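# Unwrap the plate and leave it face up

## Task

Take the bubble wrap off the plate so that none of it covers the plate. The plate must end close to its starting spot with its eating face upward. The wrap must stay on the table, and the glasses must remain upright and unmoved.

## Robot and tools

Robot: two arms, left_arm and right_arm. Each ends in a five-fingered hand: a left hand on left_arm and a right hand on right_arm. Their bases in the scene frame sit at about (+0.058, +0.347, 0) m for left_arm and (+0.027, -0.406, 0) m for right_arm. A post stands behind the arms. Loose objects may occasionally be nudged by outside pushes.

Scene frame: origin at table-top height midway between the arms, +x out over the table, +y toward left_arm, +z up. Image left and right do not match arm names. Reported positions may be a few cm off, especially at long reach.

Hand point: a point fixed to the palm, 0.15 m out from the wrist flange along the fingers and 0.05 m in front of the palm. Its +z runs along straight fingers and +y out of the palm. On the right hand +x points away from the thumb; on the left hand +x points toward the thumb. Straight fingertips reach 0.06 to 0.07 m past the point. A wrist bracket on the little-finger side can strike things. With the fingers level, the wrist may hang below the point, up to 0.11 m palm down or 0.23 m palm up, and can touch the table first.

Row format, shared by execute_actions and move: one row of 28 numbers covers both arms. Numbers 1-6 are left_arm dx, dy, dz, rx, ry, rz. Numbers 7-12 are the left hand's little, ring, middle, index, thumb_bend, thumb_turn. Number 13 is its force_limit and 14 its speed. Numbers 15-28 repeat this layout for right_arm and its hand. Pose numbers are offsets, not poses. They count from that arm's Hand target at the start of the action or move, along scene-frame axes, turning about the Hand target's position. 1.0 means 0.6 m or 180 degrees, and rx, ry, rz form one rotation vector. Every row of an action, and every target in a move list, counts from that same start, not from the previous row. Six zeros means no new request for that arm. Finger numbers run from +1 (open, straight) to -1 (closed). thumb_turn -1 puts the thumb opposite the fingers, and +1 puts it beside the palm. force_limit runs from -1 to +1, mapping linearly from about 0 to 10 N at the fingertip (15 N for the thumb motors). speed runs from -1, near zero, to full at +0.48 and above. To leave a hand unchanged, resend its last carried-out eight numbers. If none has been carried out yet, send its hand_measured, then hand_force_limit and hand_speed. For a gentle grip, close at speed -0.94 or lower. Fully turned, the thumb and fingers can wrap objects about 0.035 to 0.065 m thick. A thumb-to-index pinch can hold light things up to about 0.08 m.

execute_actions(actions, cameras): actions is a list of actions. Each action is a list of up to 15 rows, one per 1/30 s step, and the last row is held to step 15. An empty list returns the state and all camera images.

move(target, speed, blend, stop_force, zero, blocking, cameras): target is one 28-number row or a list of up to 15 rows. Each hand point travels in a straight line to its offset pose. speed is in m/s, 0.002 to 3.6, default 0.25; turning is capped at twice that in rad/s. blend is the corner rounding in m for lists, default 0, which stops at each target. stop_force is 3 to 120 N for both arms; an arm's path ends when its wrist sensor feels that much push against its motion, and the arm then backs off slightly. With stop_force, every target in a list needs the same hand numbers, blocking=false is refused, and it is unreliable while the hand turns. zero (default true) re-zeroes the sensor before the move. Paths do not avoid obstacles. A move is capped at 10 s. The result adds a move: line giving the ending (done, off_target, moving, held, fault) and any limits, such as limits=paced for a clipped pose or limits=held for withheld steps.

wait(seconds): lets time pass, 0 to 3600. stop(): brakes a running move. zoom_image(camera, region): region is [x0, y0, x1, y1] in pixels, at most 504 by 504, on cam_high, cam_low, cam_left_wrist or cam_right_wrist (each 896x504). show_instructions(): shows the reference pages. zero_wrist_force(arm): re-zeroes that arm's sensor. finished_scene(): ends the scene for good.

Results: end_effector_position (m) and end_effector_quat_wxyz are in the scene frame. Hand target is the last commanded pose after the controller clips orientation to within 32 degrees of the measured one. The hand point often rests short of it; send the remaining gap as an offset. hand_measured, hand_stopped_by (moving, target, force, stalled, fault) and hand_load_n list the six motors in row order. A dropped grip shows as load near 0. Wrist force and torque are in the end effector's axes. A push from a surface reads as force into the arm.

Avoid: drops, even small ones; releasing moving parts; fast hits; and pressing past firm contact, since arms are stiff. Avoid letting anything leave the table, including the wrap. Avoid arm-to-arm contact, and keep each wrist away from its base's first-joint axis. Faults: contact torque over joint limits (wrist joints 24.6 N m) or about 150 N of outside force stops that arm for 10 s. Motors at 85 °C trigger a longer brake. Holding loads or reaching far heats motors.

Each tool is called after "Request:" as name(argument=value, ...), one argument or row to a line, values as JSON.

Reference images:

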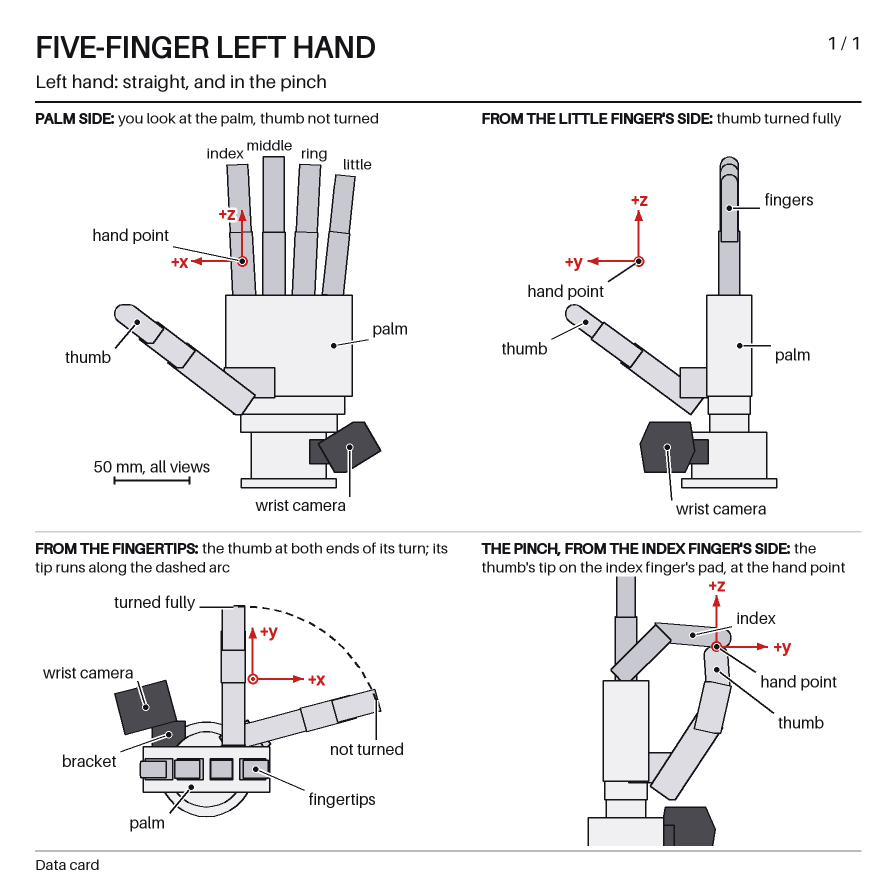

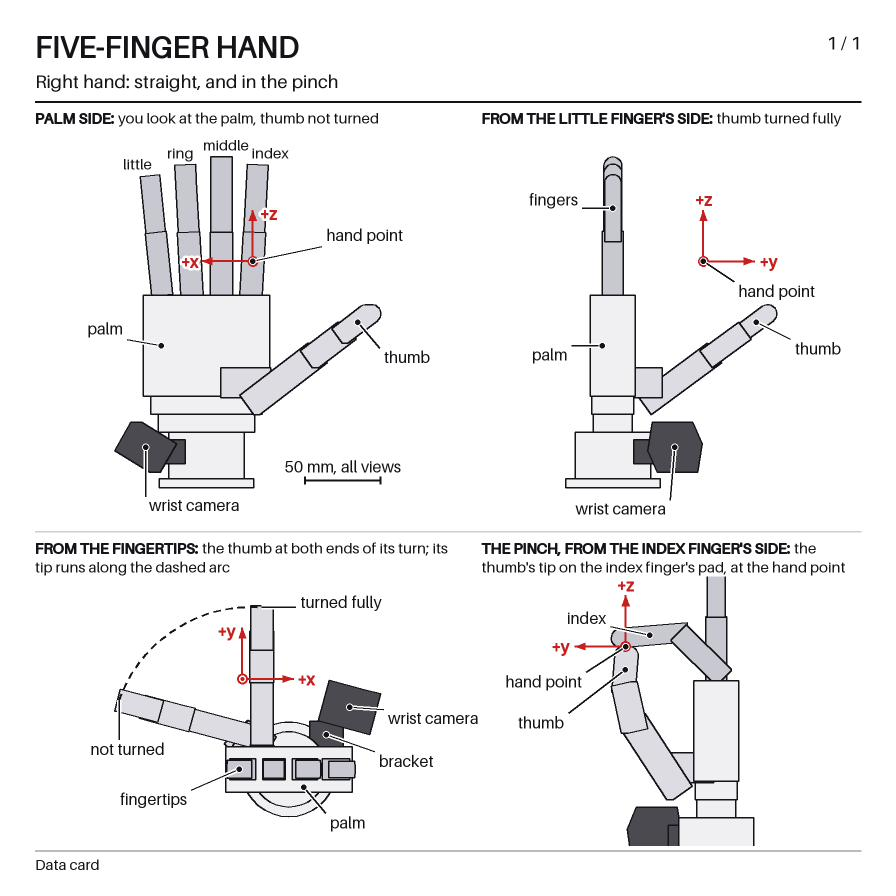

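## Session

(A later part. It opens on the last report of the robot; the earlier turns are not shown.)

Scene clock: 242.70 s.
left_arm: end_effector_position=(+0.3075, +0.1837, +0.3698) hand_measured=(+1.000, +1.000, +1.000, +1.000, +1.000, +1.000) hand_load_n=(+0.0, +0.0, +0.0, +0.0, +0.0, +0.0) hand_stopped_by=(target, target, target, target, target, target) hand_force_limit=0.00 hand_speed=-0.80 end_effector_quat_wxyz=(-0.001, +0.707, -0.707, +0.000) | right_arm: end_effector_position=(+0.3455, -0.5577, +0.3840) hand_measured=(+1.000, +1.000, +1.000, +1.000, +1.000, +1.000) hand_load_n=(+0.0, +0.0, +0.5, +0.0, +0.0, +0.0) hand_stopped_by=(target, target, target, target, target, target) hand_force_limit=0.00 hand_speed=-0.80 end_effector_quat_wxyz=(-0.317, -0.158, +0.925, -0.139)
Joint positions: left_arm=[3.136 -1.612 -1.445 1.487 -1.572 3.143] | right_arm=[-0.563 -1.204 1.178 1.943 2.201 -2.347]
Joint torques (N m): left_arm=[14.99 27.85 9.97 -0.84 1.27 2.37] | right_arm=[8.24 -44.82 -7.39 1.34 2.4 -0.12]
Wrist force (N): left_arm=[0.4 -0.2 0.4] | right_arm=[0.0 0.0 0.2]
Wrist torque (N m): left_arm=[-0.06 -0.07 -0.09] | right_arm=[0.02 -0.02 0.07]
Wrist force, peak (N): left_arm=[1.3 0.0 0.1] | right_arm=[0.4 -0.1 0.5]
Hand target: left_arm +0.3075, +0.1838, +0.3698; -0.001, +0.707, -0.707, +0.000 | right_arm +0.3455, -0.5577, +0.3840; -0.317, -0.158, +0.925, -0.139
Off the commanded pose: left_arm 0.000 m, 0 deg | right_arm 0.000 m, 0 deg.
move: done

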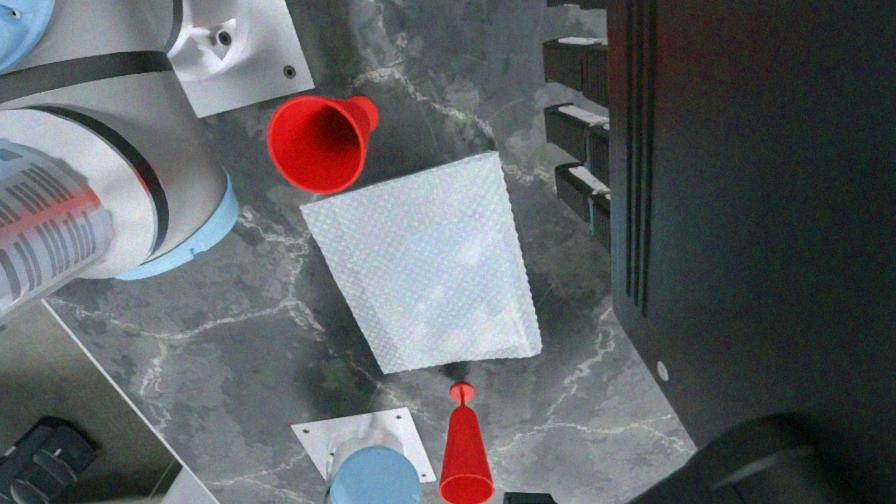

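Request:
move(
  target=[
    [0.28,-0.3,-0.1,-0.1306,0.1306,-0.4874,1,1,1,1,1,1,0,-0.8,0,0,0,0,0,0,1,1,1,1,1,1,0,-0.8],
    [0.28,-0.35,-0.36,-0.1306,0.1306,-0.4874,1,1,1,1,1,1,0,-0.8,0,0,0,0,0,0,1,1,1,1,1,1,0,-0.8],
  ],
  blend=0.03,
  cameras=["all"],
)

Scene clock: 292.17 s.
left_arm: end_effector_position=(+0.4755, -0.0262, +0.1540) hand_measured=(+1.000, +1.000, +1.000, +1.000, +1.000, +1.000) hand_load_n=(+0.0, +0.0, +0.0, +0.0, +0.0, +0.0) hand_stopped_by=(target, target, target, target, target, target) hand_force_limit=0.00 hand_speed=-0.80 end_effector_quat_wxyz=(-0.258, +0.000, +0.966, +0.000) | right_arm: end_effector_position=(+0.3455, -0.5577, +0.3840) hand_measured=(+1.000, +1.000, +1.000, +1.000, +1.000, +1.000) hand_load_n=(+0.0, +0.0, +0.0, +0.0, +0.0, +0.0) hand_stopped_by=(target, target, target, target, target, target) hand_force_limit=0.00 hand_speed=-0.80 end_effector_quat_wxyz=(-0.317, -0.158, +0.925, -0.139)
Joint positions: left_arm=[2.67 -2.788 -0.354 1.095 -1.345 4.303] | right_arm=[-0.563 -1.204 1.178 1.943 2.201 -2.347]
Joint torques (N m): left_arm=[-13.28 55.21 9.22 -1.33 1.85 -2.67] | right_arm=[7.3 -44.53 -6.98 1.3 2.6 0.93]
Wrist force (N): left_arm=[0.6 -0.4 0.8] | right_arm=[0.0 0.4 0.6]
Wrist torque (N m): left_arm=[-0.07 -0.07 0.00] | right_arm=[0.04 -0.03 0.07]
Wrist force, peak (N): left_arm=[-0.2 -0.7 1.8] | right_arm=[-0.1 0.0 0.8]
Hand target: left_arm +0.4755, -0.0262, +0.1538; -0.258, +0.000, +0.966, +0.000 | right_arm +0.3455, -0.5577, +0.3840; -0.317, -0.158, +0.925, -0.139
Off the commanded pose: left_arm 0.000 m, 0 deg | right_arm 0.000 m, 0 deg.
move: done

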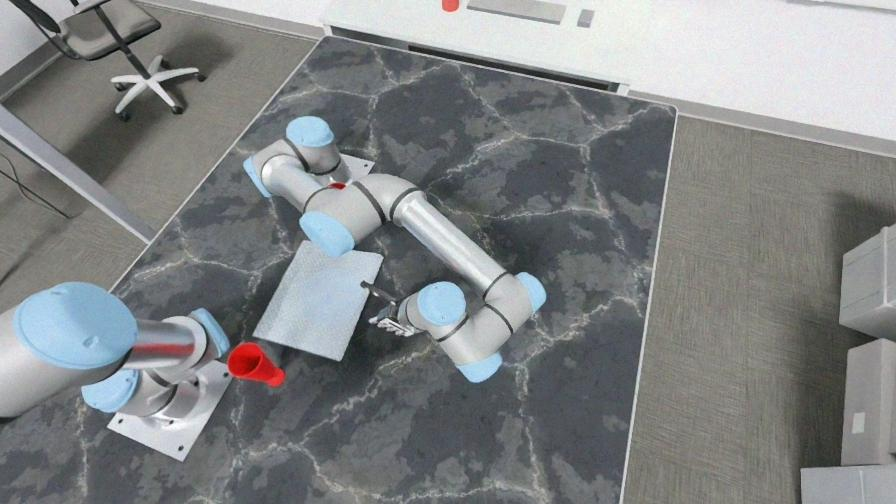

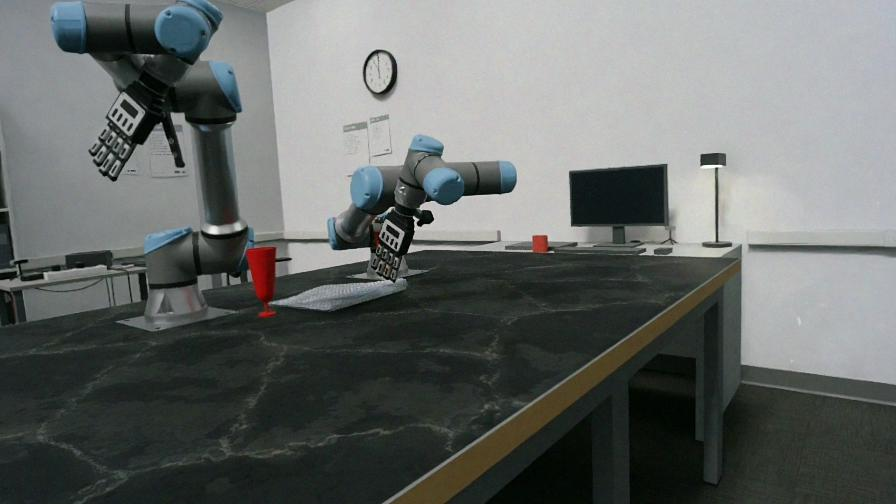

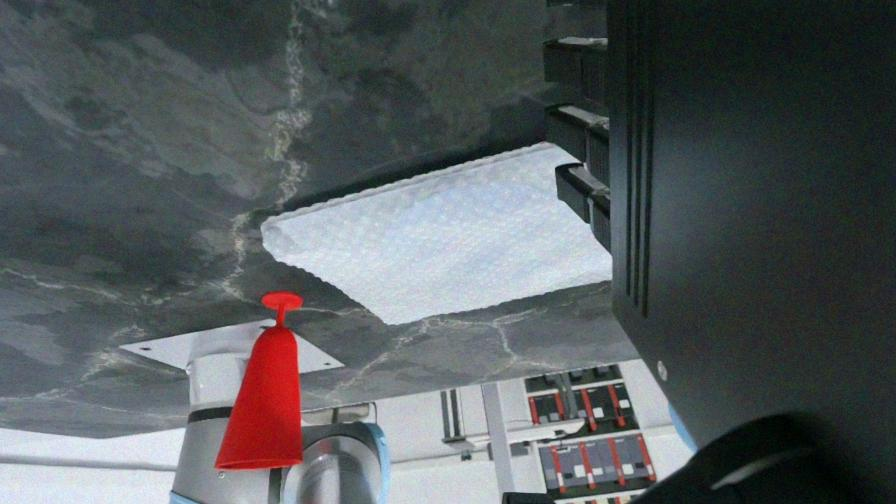

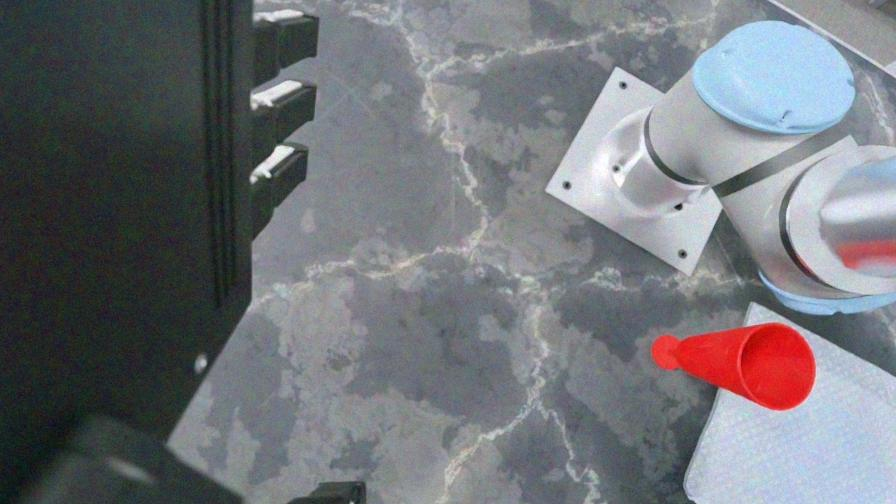

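Request:
zoom_image(
  camera="cam_left_wrist",
  region=[250, 130, 620, 330],
)

Request:
zoom_image(
  camera="cam_left_wrist",
  region=[250, 180, 400, 280],
)

Scaled by 1.362 from the camera's image (finer frame: 1280x720).

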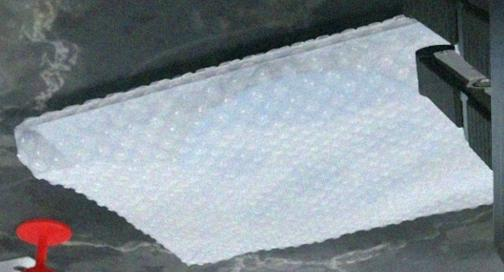

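Scaled by 3.360 from the camera's image (finer frame: 1280x720).

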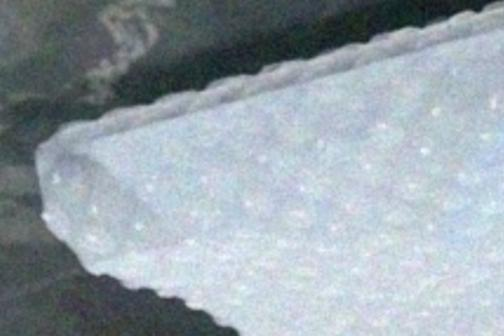

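Request:
move(
  target=[-0.12,-0.3,-0.04,0,0,0,-1,-1,-1,-1,1,1,-0.5,0.3,0,0,0,0,0,0,1,1,1,1,1,1,0,-0.8],
  cameras=["cam_left_wrist"],
)

Request:
zoom_image(
  camera="cam_left_wrist",
  region=[300, 80, 700, 380],
)

Scene clock: 311.50 s.
left_arm: end_effector_position=(+0.4022, -0.2046, +0.1294) hand_measured=(-1.000, -1.000, -1.000, -1.000, +1.000, +1.000) hand_load_n=(+0.5, +0.0, +0.0, +0.0, +0.0, +0.0) hand_stopped_by=(target, target, target, target, target, target) hand_force_limit=-0.50 hand_speed=0.30 end_effector_quat_wxyz=(-0.183, -0.036, +0.972, -0.145) | right_arm: end_effector_position=(+0.3455, -0.5577, +0.3840) hand_measured=(+1.000, +1.000, +1.000, +1.000, +1.000, +1.000) hand_load_n=(+0.0, +0.0, +0.0, +0.0, +0.0, +0.0) hand_stopped_by=(target, target, target, target, target, target) hand_force_limit=0.00 hand_speed=-0.80 end_effector_quat_wxyz=(-0.317, -0.158, +0.925, -0.139)
Joint positions: left_arm=[2.469 -2.897 -0.035 1.261 -1.11 3.996] | right_arm=[-0.563 -1.204 1.178 1.943 2.201 -2.347]
Joint torques (N m): left_arm=[-13.51 71.27 23.43 -1.39 2.02 -2.56] | right_arm=[7.22 -43.71 -8.67 1.31 2.48 0.86]
Wrist force (N): left_arm=[0.6 0.3 0.9] | right_arm=[0.0 -0.2 0.1]
Wrist torque (N m): left_arm=[0.04 -0.09 0.02] | right_arm=[-0.01 -0.03 0.07]
Wrist force, peak (N): left_arm=[1.3 -0.4 1.3] | right_arm=[0.2 -0.1 0.8]
Hand target: left_arm +0.4035, -0.2062, +0.1298; -0.258, +0.000, +0.966, +0.000 | right_arm +0.3455, -0.5577, +0.3840; -0.317, -0.158, +0.925, -0.139
Off the commanded pose: left_arm 0.002 m, 19 deg | right_arm 0.000 m, 0 deg.
elbow stopped short (left arm): the move would have taken joint 3 (elbow) straighter than the controller allows.
move: off_target (left_arm)

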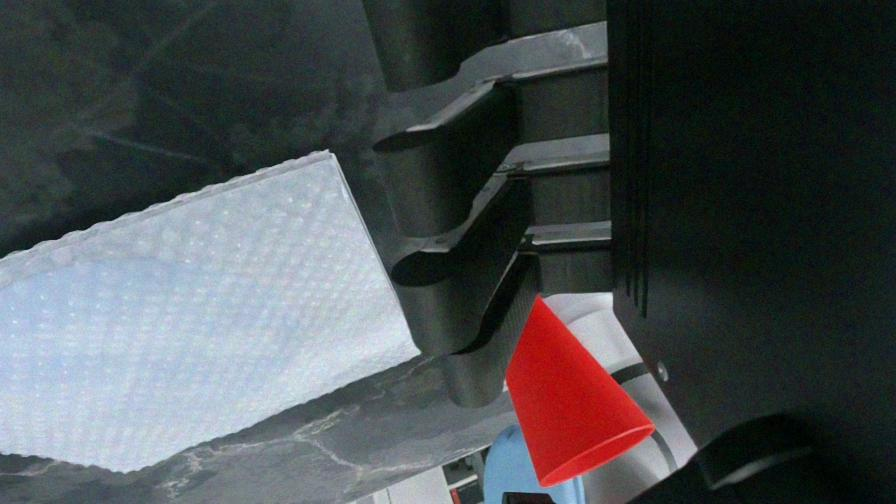

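Scaled by 1.260 from the camera's image (finer frame: 1280x720).

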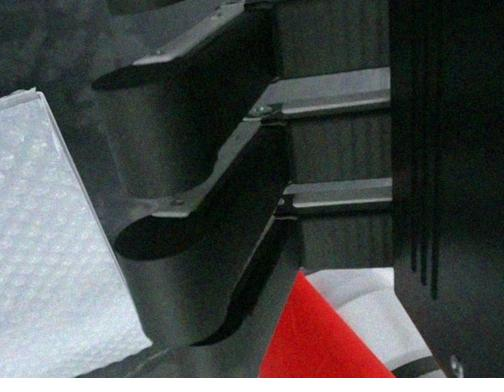

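Request:
zoom_image(
  camera="cam_left_wrist",
  region=[200, 130, 440, 370],
)

Request:
zoom_image(
  camera="cam_left_wrist",
  region=[0, 140, 340, 300],
)

Scaled by 2.100 from the camera's image (finer frame: 1280x720).

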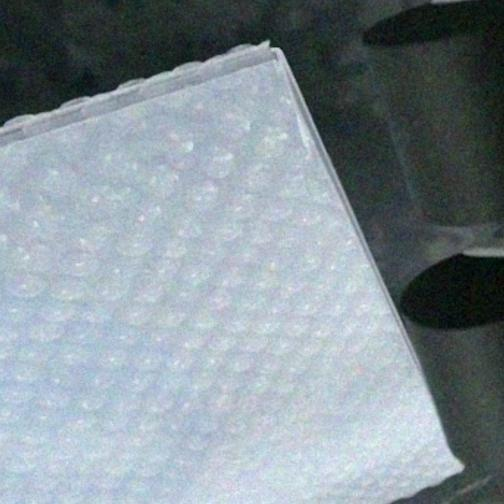

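Scaled by 1.482 from the camera's image (finer frame: 1280x720).

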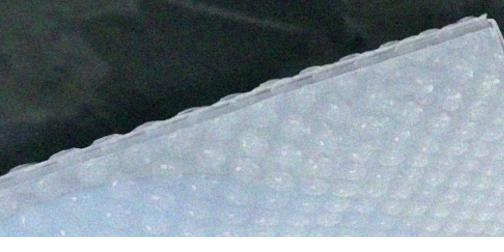

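Request:
move(
  target=[0.1275,0.543,0.283,0,0,0,-1,-1,-1,-1,1,1,-0.5,0.3,0,0,0,0,0,0,1,1,1,1,1,1,0,-0.8],
)

Request:
move(
  target=[
    [0,0,0,0,0,0,-1,-1,-1,-1,1,1,-0.5,0.3,0.0075,0.513,0,0.1052,-0.289,-0.092,1,1,1,1,1,1,0,-0.8],
    [0,0,0,0,0,0,-1,-1,-1,-1,1,1,-0.5,0.3,-0.376,0.846,-0.04,0.1052,-0.289,-0.092,1,1,1,1,1,1,0,-0.8],
  ],
  blend=0.04,
  cameras=["all"],
)

Scene clock: 358.47 s.
left_arm: end_effector_position=(+0.4799, +0.1194, +0.2995) hand_measured=(-1.000, -1.000, -1.000, -1.000, +1.000, +1.000) hand_load_n=(+0.0, +0.0, +0.0, +0.0, +0.0, +0.0) hand_stopped_by=(target, target, target, target, target, target) hand_force_limit=-0.50 hand_speed=0.30 end_effector_quat_wxyz=(-0.258, +0.000, +0.966, +0.000) | right_arm: end_effector_position=(+0.3455, -0.5577, +0.3840) hand_measured=(+1.000, +1.000, +1.000, +1.000, +1.000, +1.000) hand_load_n=(+0.0, +0.0, +0.0, +0.0, -0.5, +0.0) hand_stopped_by=(target, target, target, target, target, target) hand_force_limit=0.00 hand_speed=-0.80 end_effector_quat_wxyz=(-0.317, -0.158, +0.925, -0.139)
Joint positions: left_arm=[2.878 -2.431 -0.677 1.03 -1.443 4.489] | right_arm=[-0.563 -1.204 1.178 1.943 2.201 -2.347]
Joint torques (N m): left_arm=[15.31 62.87 8.75 -4.92 -1.24 2.5] | right_arm=[7.59 -43.06 -7.01 1.43 2.47 0.87]
Wrist force (N): left_arm=[0.3 -0.4 0.9] | right_arm=[0.3 0.2 0.3]
Wrist torque (N m): left_arm=[-0.07 -0.02 -0.05] | right_arm=[0.04 -0.07 0.09]
Wrist force, peak (N): left_arm=[0.8 -0.5 1.8] | right_arm=[0.3 0.1 0.8]
Hand target: left_arm +0.4800, +0.1196, +0.2996; -0.258, +0.000, +0.966, +0.000 | right_arm +0.3455, -0.5577, +0.3840; -0.317, -0.158, +0.925, -0.139
Off the commanded pose: left_arm 0.000 m, 0 deg | right_arm 0.000 m, 0 deg.
move: done

Scene clock: 362.67 s.
left_arm: end_effector_position=(+0.4800, +0.1196, +0.2996) hand_measured=(-1.000, -1.000, -1.000, -1.000, +1.000, +1.000) hand_load_n=(+0.0, +0.0, +0.0, +0.0, +0.0, +0.0) hand_stopped_by=(target, target, target, target, target, target) hand_force_limit=-0.50 hand_speed=0.30 end_effector_quat_wxyz=(-0.258, +0.000, +0.966, +0.000) | right_arm: end_effector_position=(+0.1199, -0.0501, +0.3600) hand_measured=(+1.000, +1.000, +1.000, +1.000, +1.000, +1.000) hand_load_n=(+0.0, +0.0, +0.0, +0.0, +0.0, +0.0) hand_stopped_by=(target, target, target, target, target, target) hand_force_limit=0.00 hand_speed=-0.80 end_effector_quat_wxyz=(+0.130, +0.000, +0.991, +0.000)
Joint positions: left_arm=[2.878 -2.431 -0.678 1.03 -1.443 4.489] | right_arm=[1.1 -1.637 1.589 1.502 1.804 -0.473]
Joint torques (N m): left_arm=[13.33 61.44 9.22 -4.83 -1.44 2.63] | right_arm=[6.29 -10.09 -33.92 3 2.4 1.96]
Wrist force (N): left_arm=[0.5 -0.3 0.7] | right_arm=[-0.4 -0.8 -0.5]
Wrist torque (N m): left_arm=[-0.06 -0.05 -0.05] | right_arm=[-0.08 -0.06 -0.13]
Wrist force, peak (N): left_arm=[0.5 -0.2 1.3] | right_arm=[-0.9 -0.2 -0.9]
Hand target: left_arm +0.4800, +0.1196, +0.2996; -0.258, +0.000, +0.966, +0.000 | right_arm +0.1199, -0.0501, +0.3600; +0.130, +0.000, +0.991, +0.000
Off the commanded pose: left_arm 0.000 m, 0 deg | right_arm 0.000 m, 0 deg.
move: done

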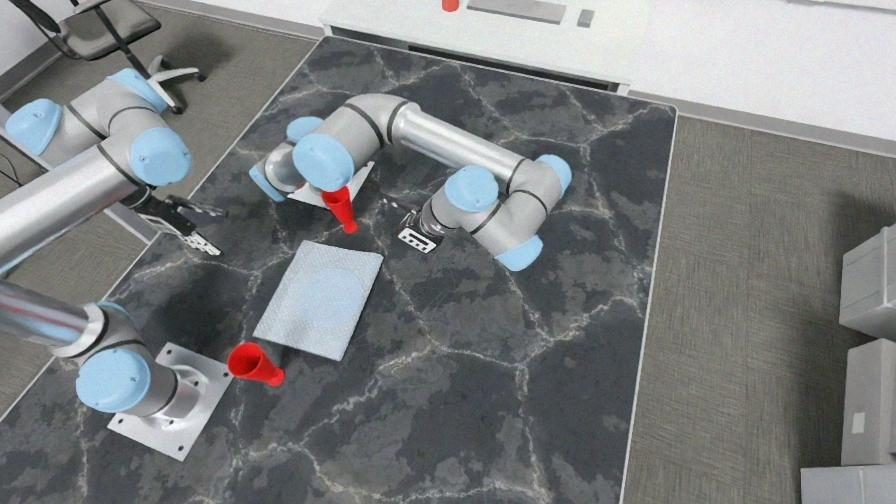

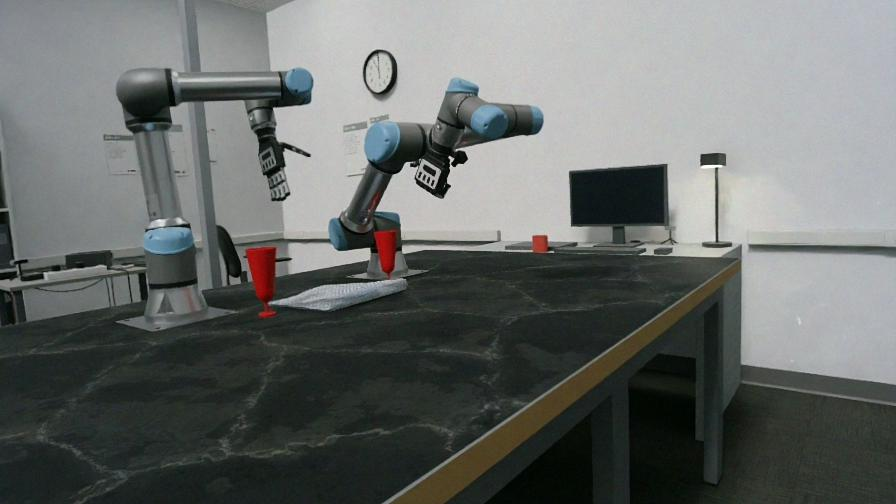

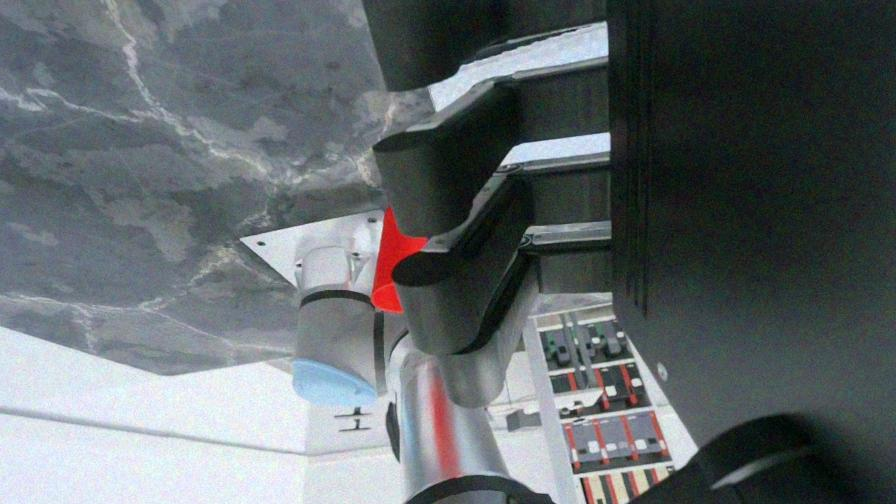

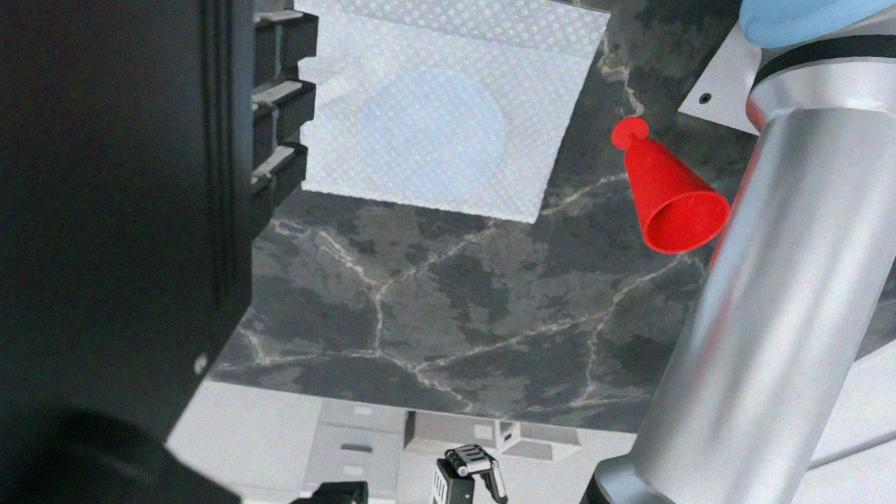

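Request:
zoom_image(
  camera="cam_right_wrist",
  region=[290, 0, 630, 240],
)

Scaled by 1.482 from the camera's image (finer frame: 1280x720).

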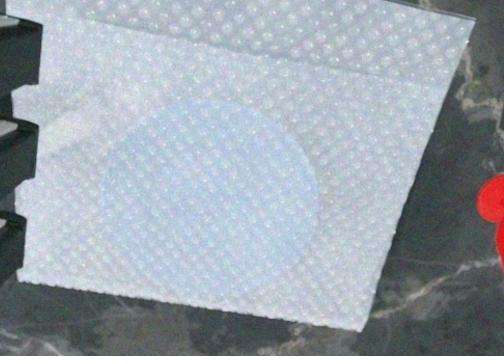

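Request:
move(
  target=[0,0,0,0,0,0,-1,-1,-1,-1,1,1,-0.5,0.3,-0.1,0.0,-0.25,0,0,0,1,1,1,1,1,1,0,-0.8],
  cameras=["cam_right_wrist", "cam_high"],
)

Request:
zoom_image(
  camera="cam_right_wrist",
  region=[240, 0, 740, 300],
)

Scene clock: 380.27 s.
left_arm: end_effector_position=(+0.4800, +0.1196, +0.2996) hand_measured=(-1.000, -1.000, -1.000, -1.000, +1.000, +1.000) hand_load_n=(+0.0, +0.0, +0.0, +0.0, +0.0, +0.0) hand_stopped_by=(target, target, target, target, target, target) hand_force_limit=-0.50 hand_speed=0.30 end_effector_quat_wxyz=(-0.258, +0.000, +0.966, +0.000) | right_arm: end_effector_position=(+0.0599, -0.0501, +0.2101) hand_measured=(+1.000, +1.000, +1.000, +1.000, +1.000, +1.000) hand_load_n=(+0.0, +0.0, +0.0, +0.0, +0.0, +0.0) hand_stopped_by=(target, target, target, target, target, target) hand_force_limit=0.00 hand_speed=-0.80 end_effector_quat_wxyz=(+0.130, +0.000, +0.991, +0.000)
Joint positions: left_arm=[2.878 -2.431 -0.678 1.03 -1.443 4.489] | right_arm=[1.31 -1.562 1.919 1.149 1.824 -0.258]
Joint torques (N m): left_arm=[13.64 61.14 9.94 -4.84 -1.51 2.59] | right_arm=[7.27 -12.14 -4.85 0.57 1.96 2.14]
Wrist force (N): left_arm=[0.6 -0.5 0.8] | right_arm=[-0.6 -0.2 -0.5]
Wrist torque (N m): left_arm=[-0.09 -0.06 -0.04] | right_arm=[0.00 -0.03 -0.11]
Wrist force, peak (N): left_arm=[0.5 -0.2 1.1] | right_arm=[-1.1 -0.1 -1.3]
Hand target: left_arm +0.4800, +0.1196, +0.2996; -0.258, +0.000, +0.966, +0.000 | right_arm +0.0599, -0.0501, +0.2100; +0.130, +0.000, +0.991, +0.000
Off the commanded pose: left_arm 0.000 m, 0 deg | right_arm 0.000 m, 0 deg.
move: done
Images, in order (width x height): cam_high 896x504, cam_right_wrist 896x504.

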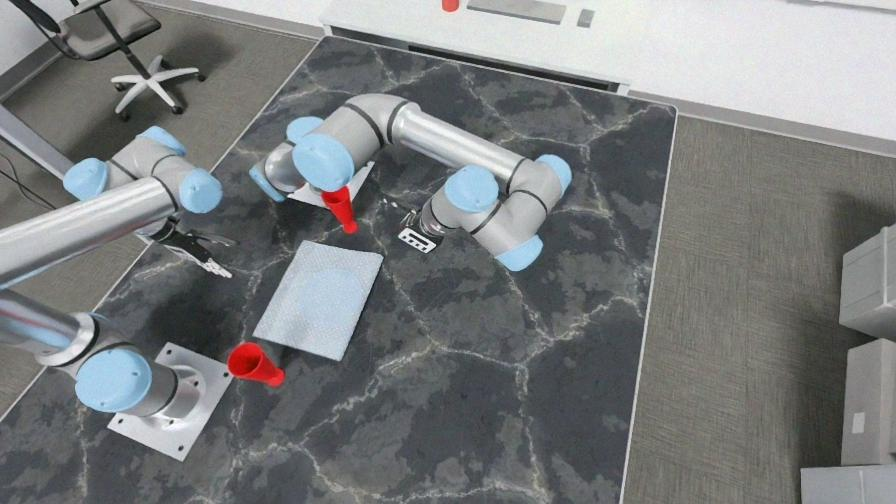

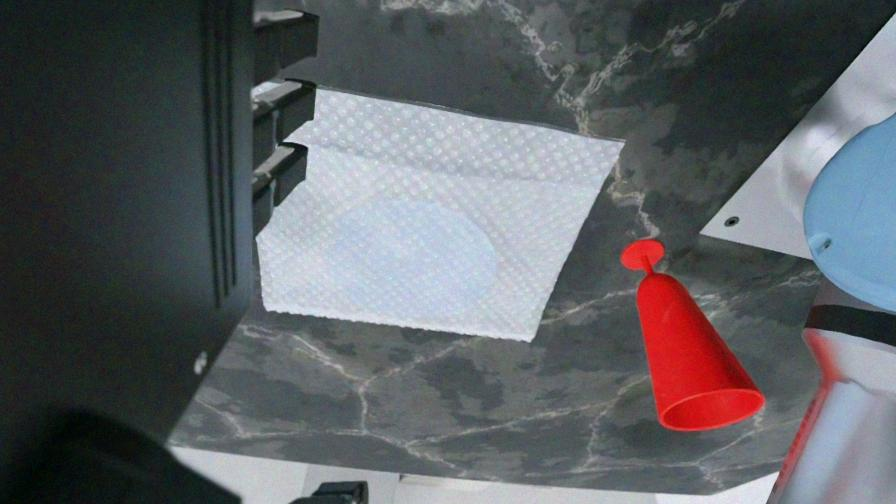

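Scaled by 1.008 from the camera's image (finer frame: 1280x720).

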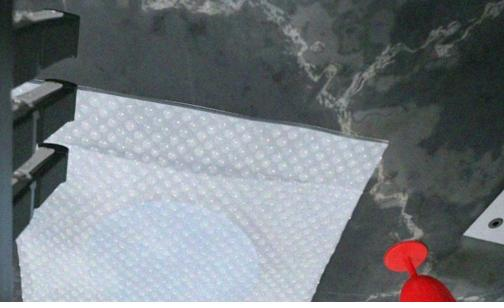

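Request:
zoom_image(
  camera="cam_right_wrist",
  region=[310, 70, 640, 210],
)

Request:
zoom_image(
  camera="cam_right_wrist",
  region=[500, 110, 650, 210],
)

Scaled by 1.527 from the camera's image (finer frame: 1280x720).

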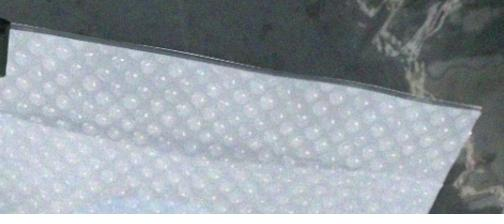

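Scaled by 3.360 from the camera's image (finer frame: 1280x720).

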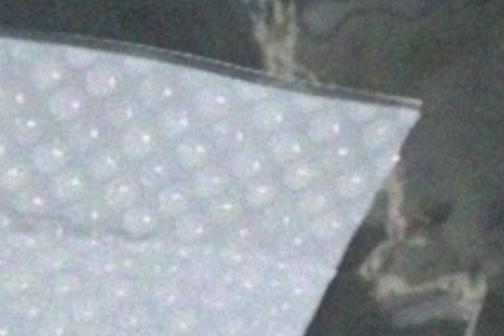

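Request:
move(
  target=[0,0,0,0,0,0,-1,-1,-1,-1,1,1,-0.5,0.3,-0.02,0.1,-0.19,0,0,0,1,1,1,1,1,1,0,-0.8],
  cameras=["cam_right_wrist"],
)

Request:
zoom_image(
  camera="cam_right_wrist",
  region=[300, 100, 700, 400],
)

Scene clock: 432.23 s.
left_arm: end_effector_position=(+0.4800, +0.1196, +0.2996) hand_measured=(-1.000, -1.000, -1.000, -1.000, +1.000, +1.000) hand_load_n=(+0.0, +0.0, +0.0, +0.0, -0.5, +0.0) hand_stopped_by=(target, target, target, target, target, target) hand_force_limit=-0.50 hand_speed=0.30 end_effector_quat_wxyz=(-0.258, +0.000, +0.966, +0.000) | right_arm: end_effector_position=(+0.0479, +0.0098, +0.0961) hand_measured=(+1.000, +1.000, +1.000, +1.000, +1.000, +1.000) hand_load_n=(+0.5, +0.0, +0.0, +0.0, +0.0, +0.0) hand_stopped_by=(target, target, target, target, target, target) hand_force_limit=0.00 hand_speed=-0.80 end_effector_quat_wxyz=(+0.130, +0.000, +0.991, +0.000)
Joint positions: left_arm=[2.878 -2.431 -0.678 1.03 -1.443 4.489] | right_arm=[1.39 -1.275 1.917 0.885 1.828 -0.175]
Joint torques (N m): left_arm=[13.25 61.25 9.74 -4.85 -1.43 2.61] | right_arm=[7.76 -22.5 -30.62 0.97 2 1.76]
Wrist force (N): left_arm=[0.7 -0.3 1.1] | right_arm=[-0.4 -0.6 -0.5]
Wrist torque (N m): left_arm=[-0.08 -0.07 -0.04] | right_arm=[-0.05 -0.07 -0.11]
Wrist force, peak (N): left_arm=[0.3 -0.6 1.3] | right_arm=[-0.6 -1.1 -1.4]
Hand target: left_arm +0.4800, +0.1196, +0.2996; -0.258, +0.000, +0.966, +0.000 | right_arm +0.0479, +0.0099, +0.0960; +0.130, +0.000, +0.991, +0.000
Off the commanded pose: left_arm 0.000 m, 0 deg | right_arm 0.000 m, 0 deg.
move: done

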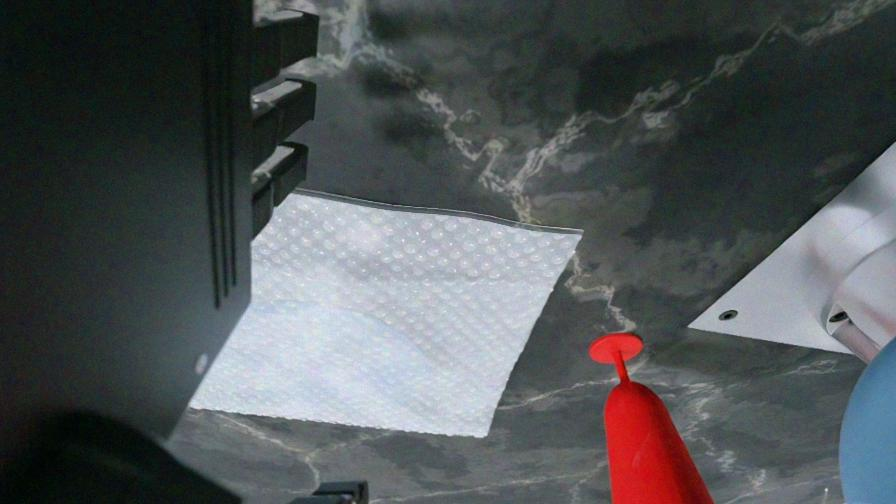

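Scaled by 1.260 from the camera's image (finer frame: 1280x720).

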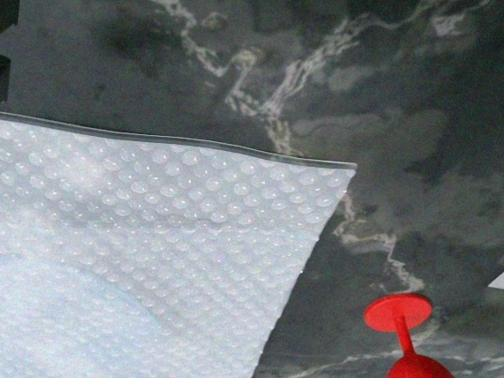

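Request:
zoom_image(
  camera="cam_right_wrist",
  region=[460, 180, 620, 300],
)

Request:
zoom_image(
  camera="cam_right_wrist",
  region=[280, 180, 460, 320],
)

Scaled by 3.150 from the camera's image (finer frame: 1280x720).

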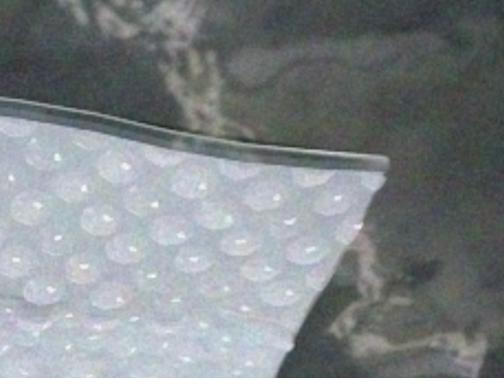

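Scaled by 2.800 from the camera's image (finer frame: 1280x720).

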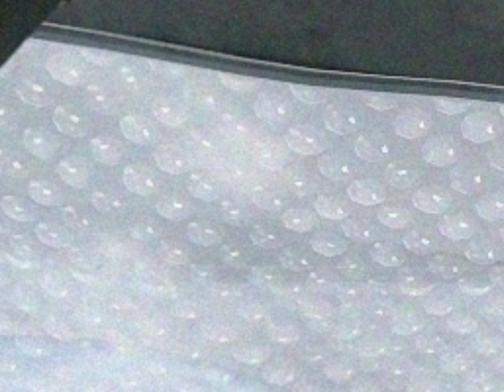

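Request:
move(
  target=[0,0,0,0,0,0,-1,-1,-1,-1,1,1,-0.5,0.3,0.15,-0.217,0.4,0,0,-0.5,-1,-1,-1,0.3,1,-1,-0.4,0],
)

Scene clock: 566.97 s.
left_arm: end_effector_position=(+0.4800, +0.1196, +0.2996) hand_measured=(-1.000, -1.000, -1.000, -1.000, +1.000, +1.000) hand_load_n=(+0.0, +0.0, +0.0, +0.0, +0.0, +0.0) hand_stopped_by=(target, target, target, target, target, target) hand_force_limit=-0.50 hand_speed=0.30 end_effector_quat_wxyz=(-0.258, +0.000, +0.966, +0.000) | right_arm: end_effector_position=(+0.1378, -0.1203, +0.3359) hand_measured=(-1.000, -1.000, -1.000, +0.300, +1.000, -1.000) hand_load_n=(+0.0, +0.0, +0.0, +0.0, -0.5, +0.0) hand_stopped_by=(target, target, target, target, target, target) hand_force_limit=-0.40 hand_speed=0.00 end_effector_quat_wxyz=(+0.092, +0.701, +0.701, -0.092)
Joint positions: left_arm=[2.878 -2.431 -0.678 1.03 -1.443 4.489] | right_arm=[1.074 -1.414 1.505 1.713 1.691 1.099]
Joint torques (N m): left_arm=[13.3 60.7 9.78 -4.75 -1.45 2.64] | right_arm=[-5.83 -35.92 -35.96 3.61 -1.21 1.94]
Wrist force (N): left_arm=[0.5 -0.3 1.3] | right_arm=[-0.4 -0.1 -0.2]
Wrist torque (N m): left_arm=[-0.08 -0.03 -0.06] | right_arm=[0.02 -0.09 -0.11]
Wrist force, peak (N): left_arm=[0.5 -0.3 1.5] | right_arm=[-0.9 -0.2 -1.1]
Hand target: left_arm +0.4800, +0.1196, +0.2996; -0.258, +0.000, +0.966, +0.000 | right_arm +0.1379, -0.1203, +0.3360; +0.092, +0.701, +0.701, -0.092
Off the commanded pose: left_arm 0.000 m, 0 deg | right_arm 0.000 m, 0 deg.
move: done

Request:
move(
  target=[0,0,0,0,0,0,-1,-1,-1,-1,1,1,-0.5,0.3,0,0,-0.05,0.2806,0.1573,-0.4984,-1,-1,-1,0.3,1,-1,-0.4,0],
  cameras=["all"],
)

Scene clock: 582.50 s.
left_arm: end_effector_position=(+0.4800, +0.1196, +0.2996) hand_measured=(-1.000, -1.000, -1.000, -1.000, +1.000, +1.000) hand_load_n=(+0.0, +0.0, +0.0, +0.0, +0.0, +0.0) hand_stopped_by=(target, target, target, target, target, target) hand_force_limit=-0.50 hand_speed=0.30 end_effector_quat_wxyz=(-0.258, +0.000, +0.966, +0.000) | right_arm: end_effector_position=(+0.1379, -0.1203, +0.3060) hand_measured=(-1.000, -1.000, -1.000, +0.300, +1.000, -1.000) hand_load_n=(+0.0, +0.0, +0.0, +0.0, +0.0, +0.0) hand_stopped_by=(target, target, target, target, target, target) hand_force_limit=-0.40 hand_speed=0.00 end_effector_quat_wxyz=(-0.423, +0.906, +0.000, +0.000)
Joint positions: left_arm=[2.878 -2.431 -0.678 1.03 -1.443 4.489] | right_arm=[-0.014 -1.928 2.051 1.451 0.698 1.567]
Joint torques (N m): left_arm=[13.19 61.12 10.07 -4.83 -1.46 2.67] | right_arm=[-6.62 -11.03 -8.21 3.54 -2.77 -1.46]
Wrist force (N): left_arm=[0.3 -0.4 1.3] | right_arm=[-0.1 0.2 0.3]
Wrist torque (N m): left_arm=[-0.10 0.00 -0.07] | right_arm=[0.15 -0.08 0.19]
Wrist force, peak (N): left_arm=[0.6 -0.5 1.5] | right_arm=[-0.8 -0.3 -0.8]
Hand target: left_arm +0.4800, +0.1196, +0.2996; -0.258, +0.000, +0.966, +0.000 | right_arm +0.1379, -0.1203, +0.3060; -0.423, +0.906, -0.001, +0.000
Off the commanded pose: left_arm 0.000 m, 0 deg | right_arm 0.000 m, 0 deg.
move: done

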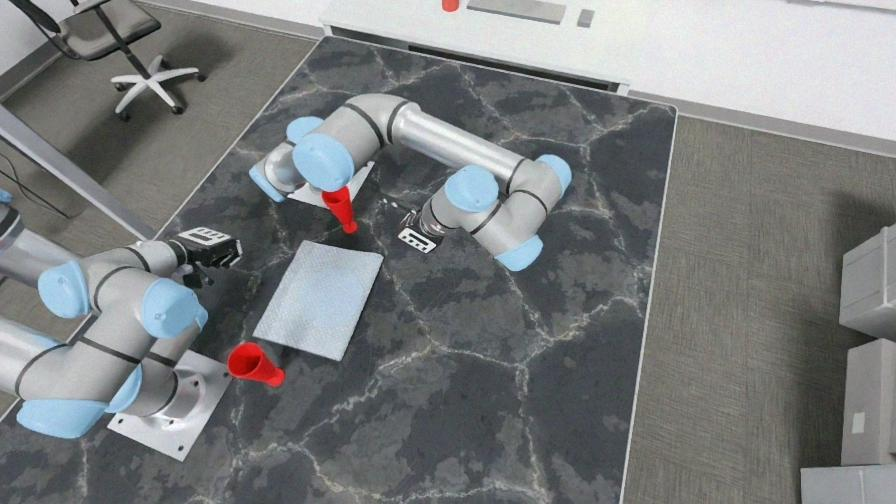

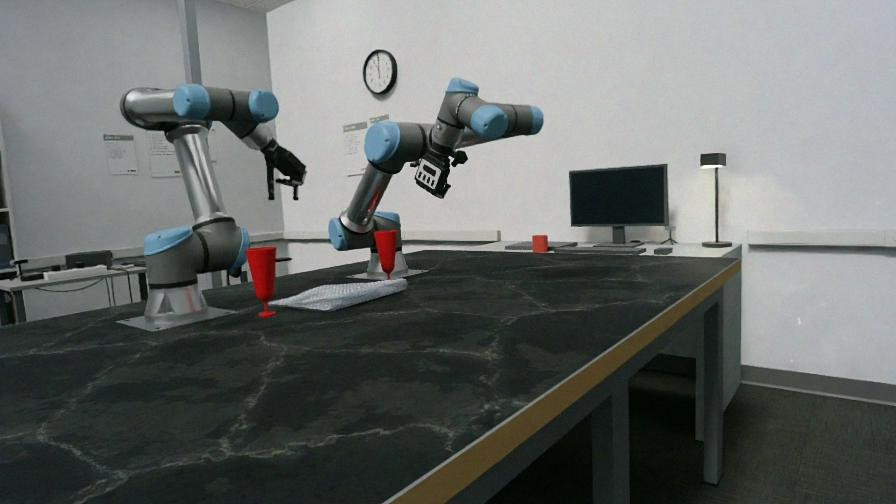

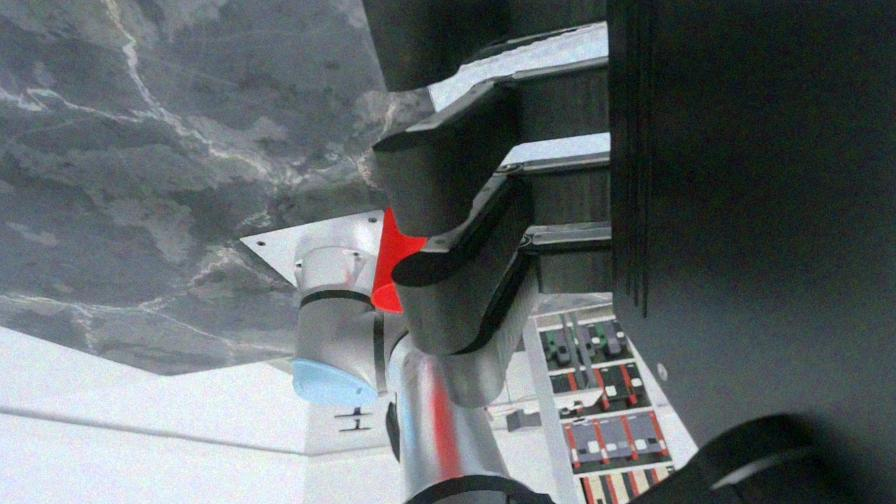

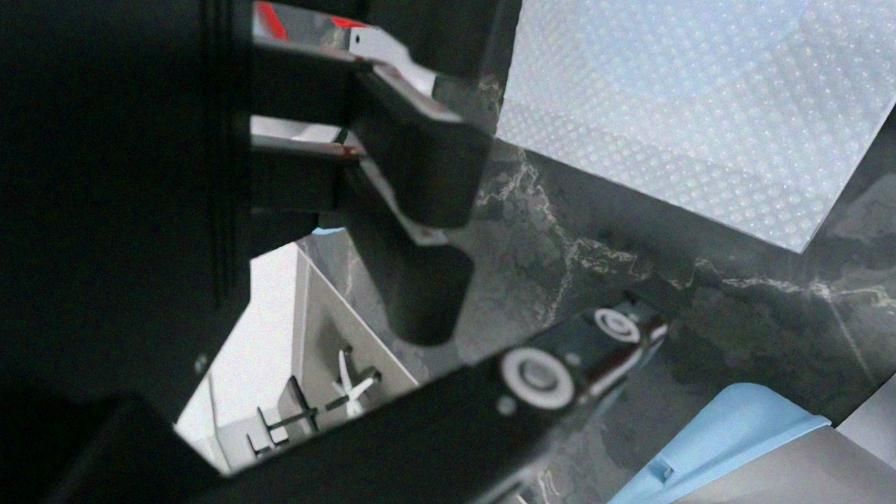

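Request:
zoom_image(
  camera="cam_right_wrist",
  region=[490, 80, 896, 300],
)

Scaled by 1.241 from the camera's image (finer frame: 1280x720).

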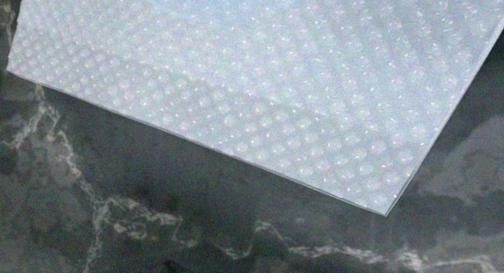

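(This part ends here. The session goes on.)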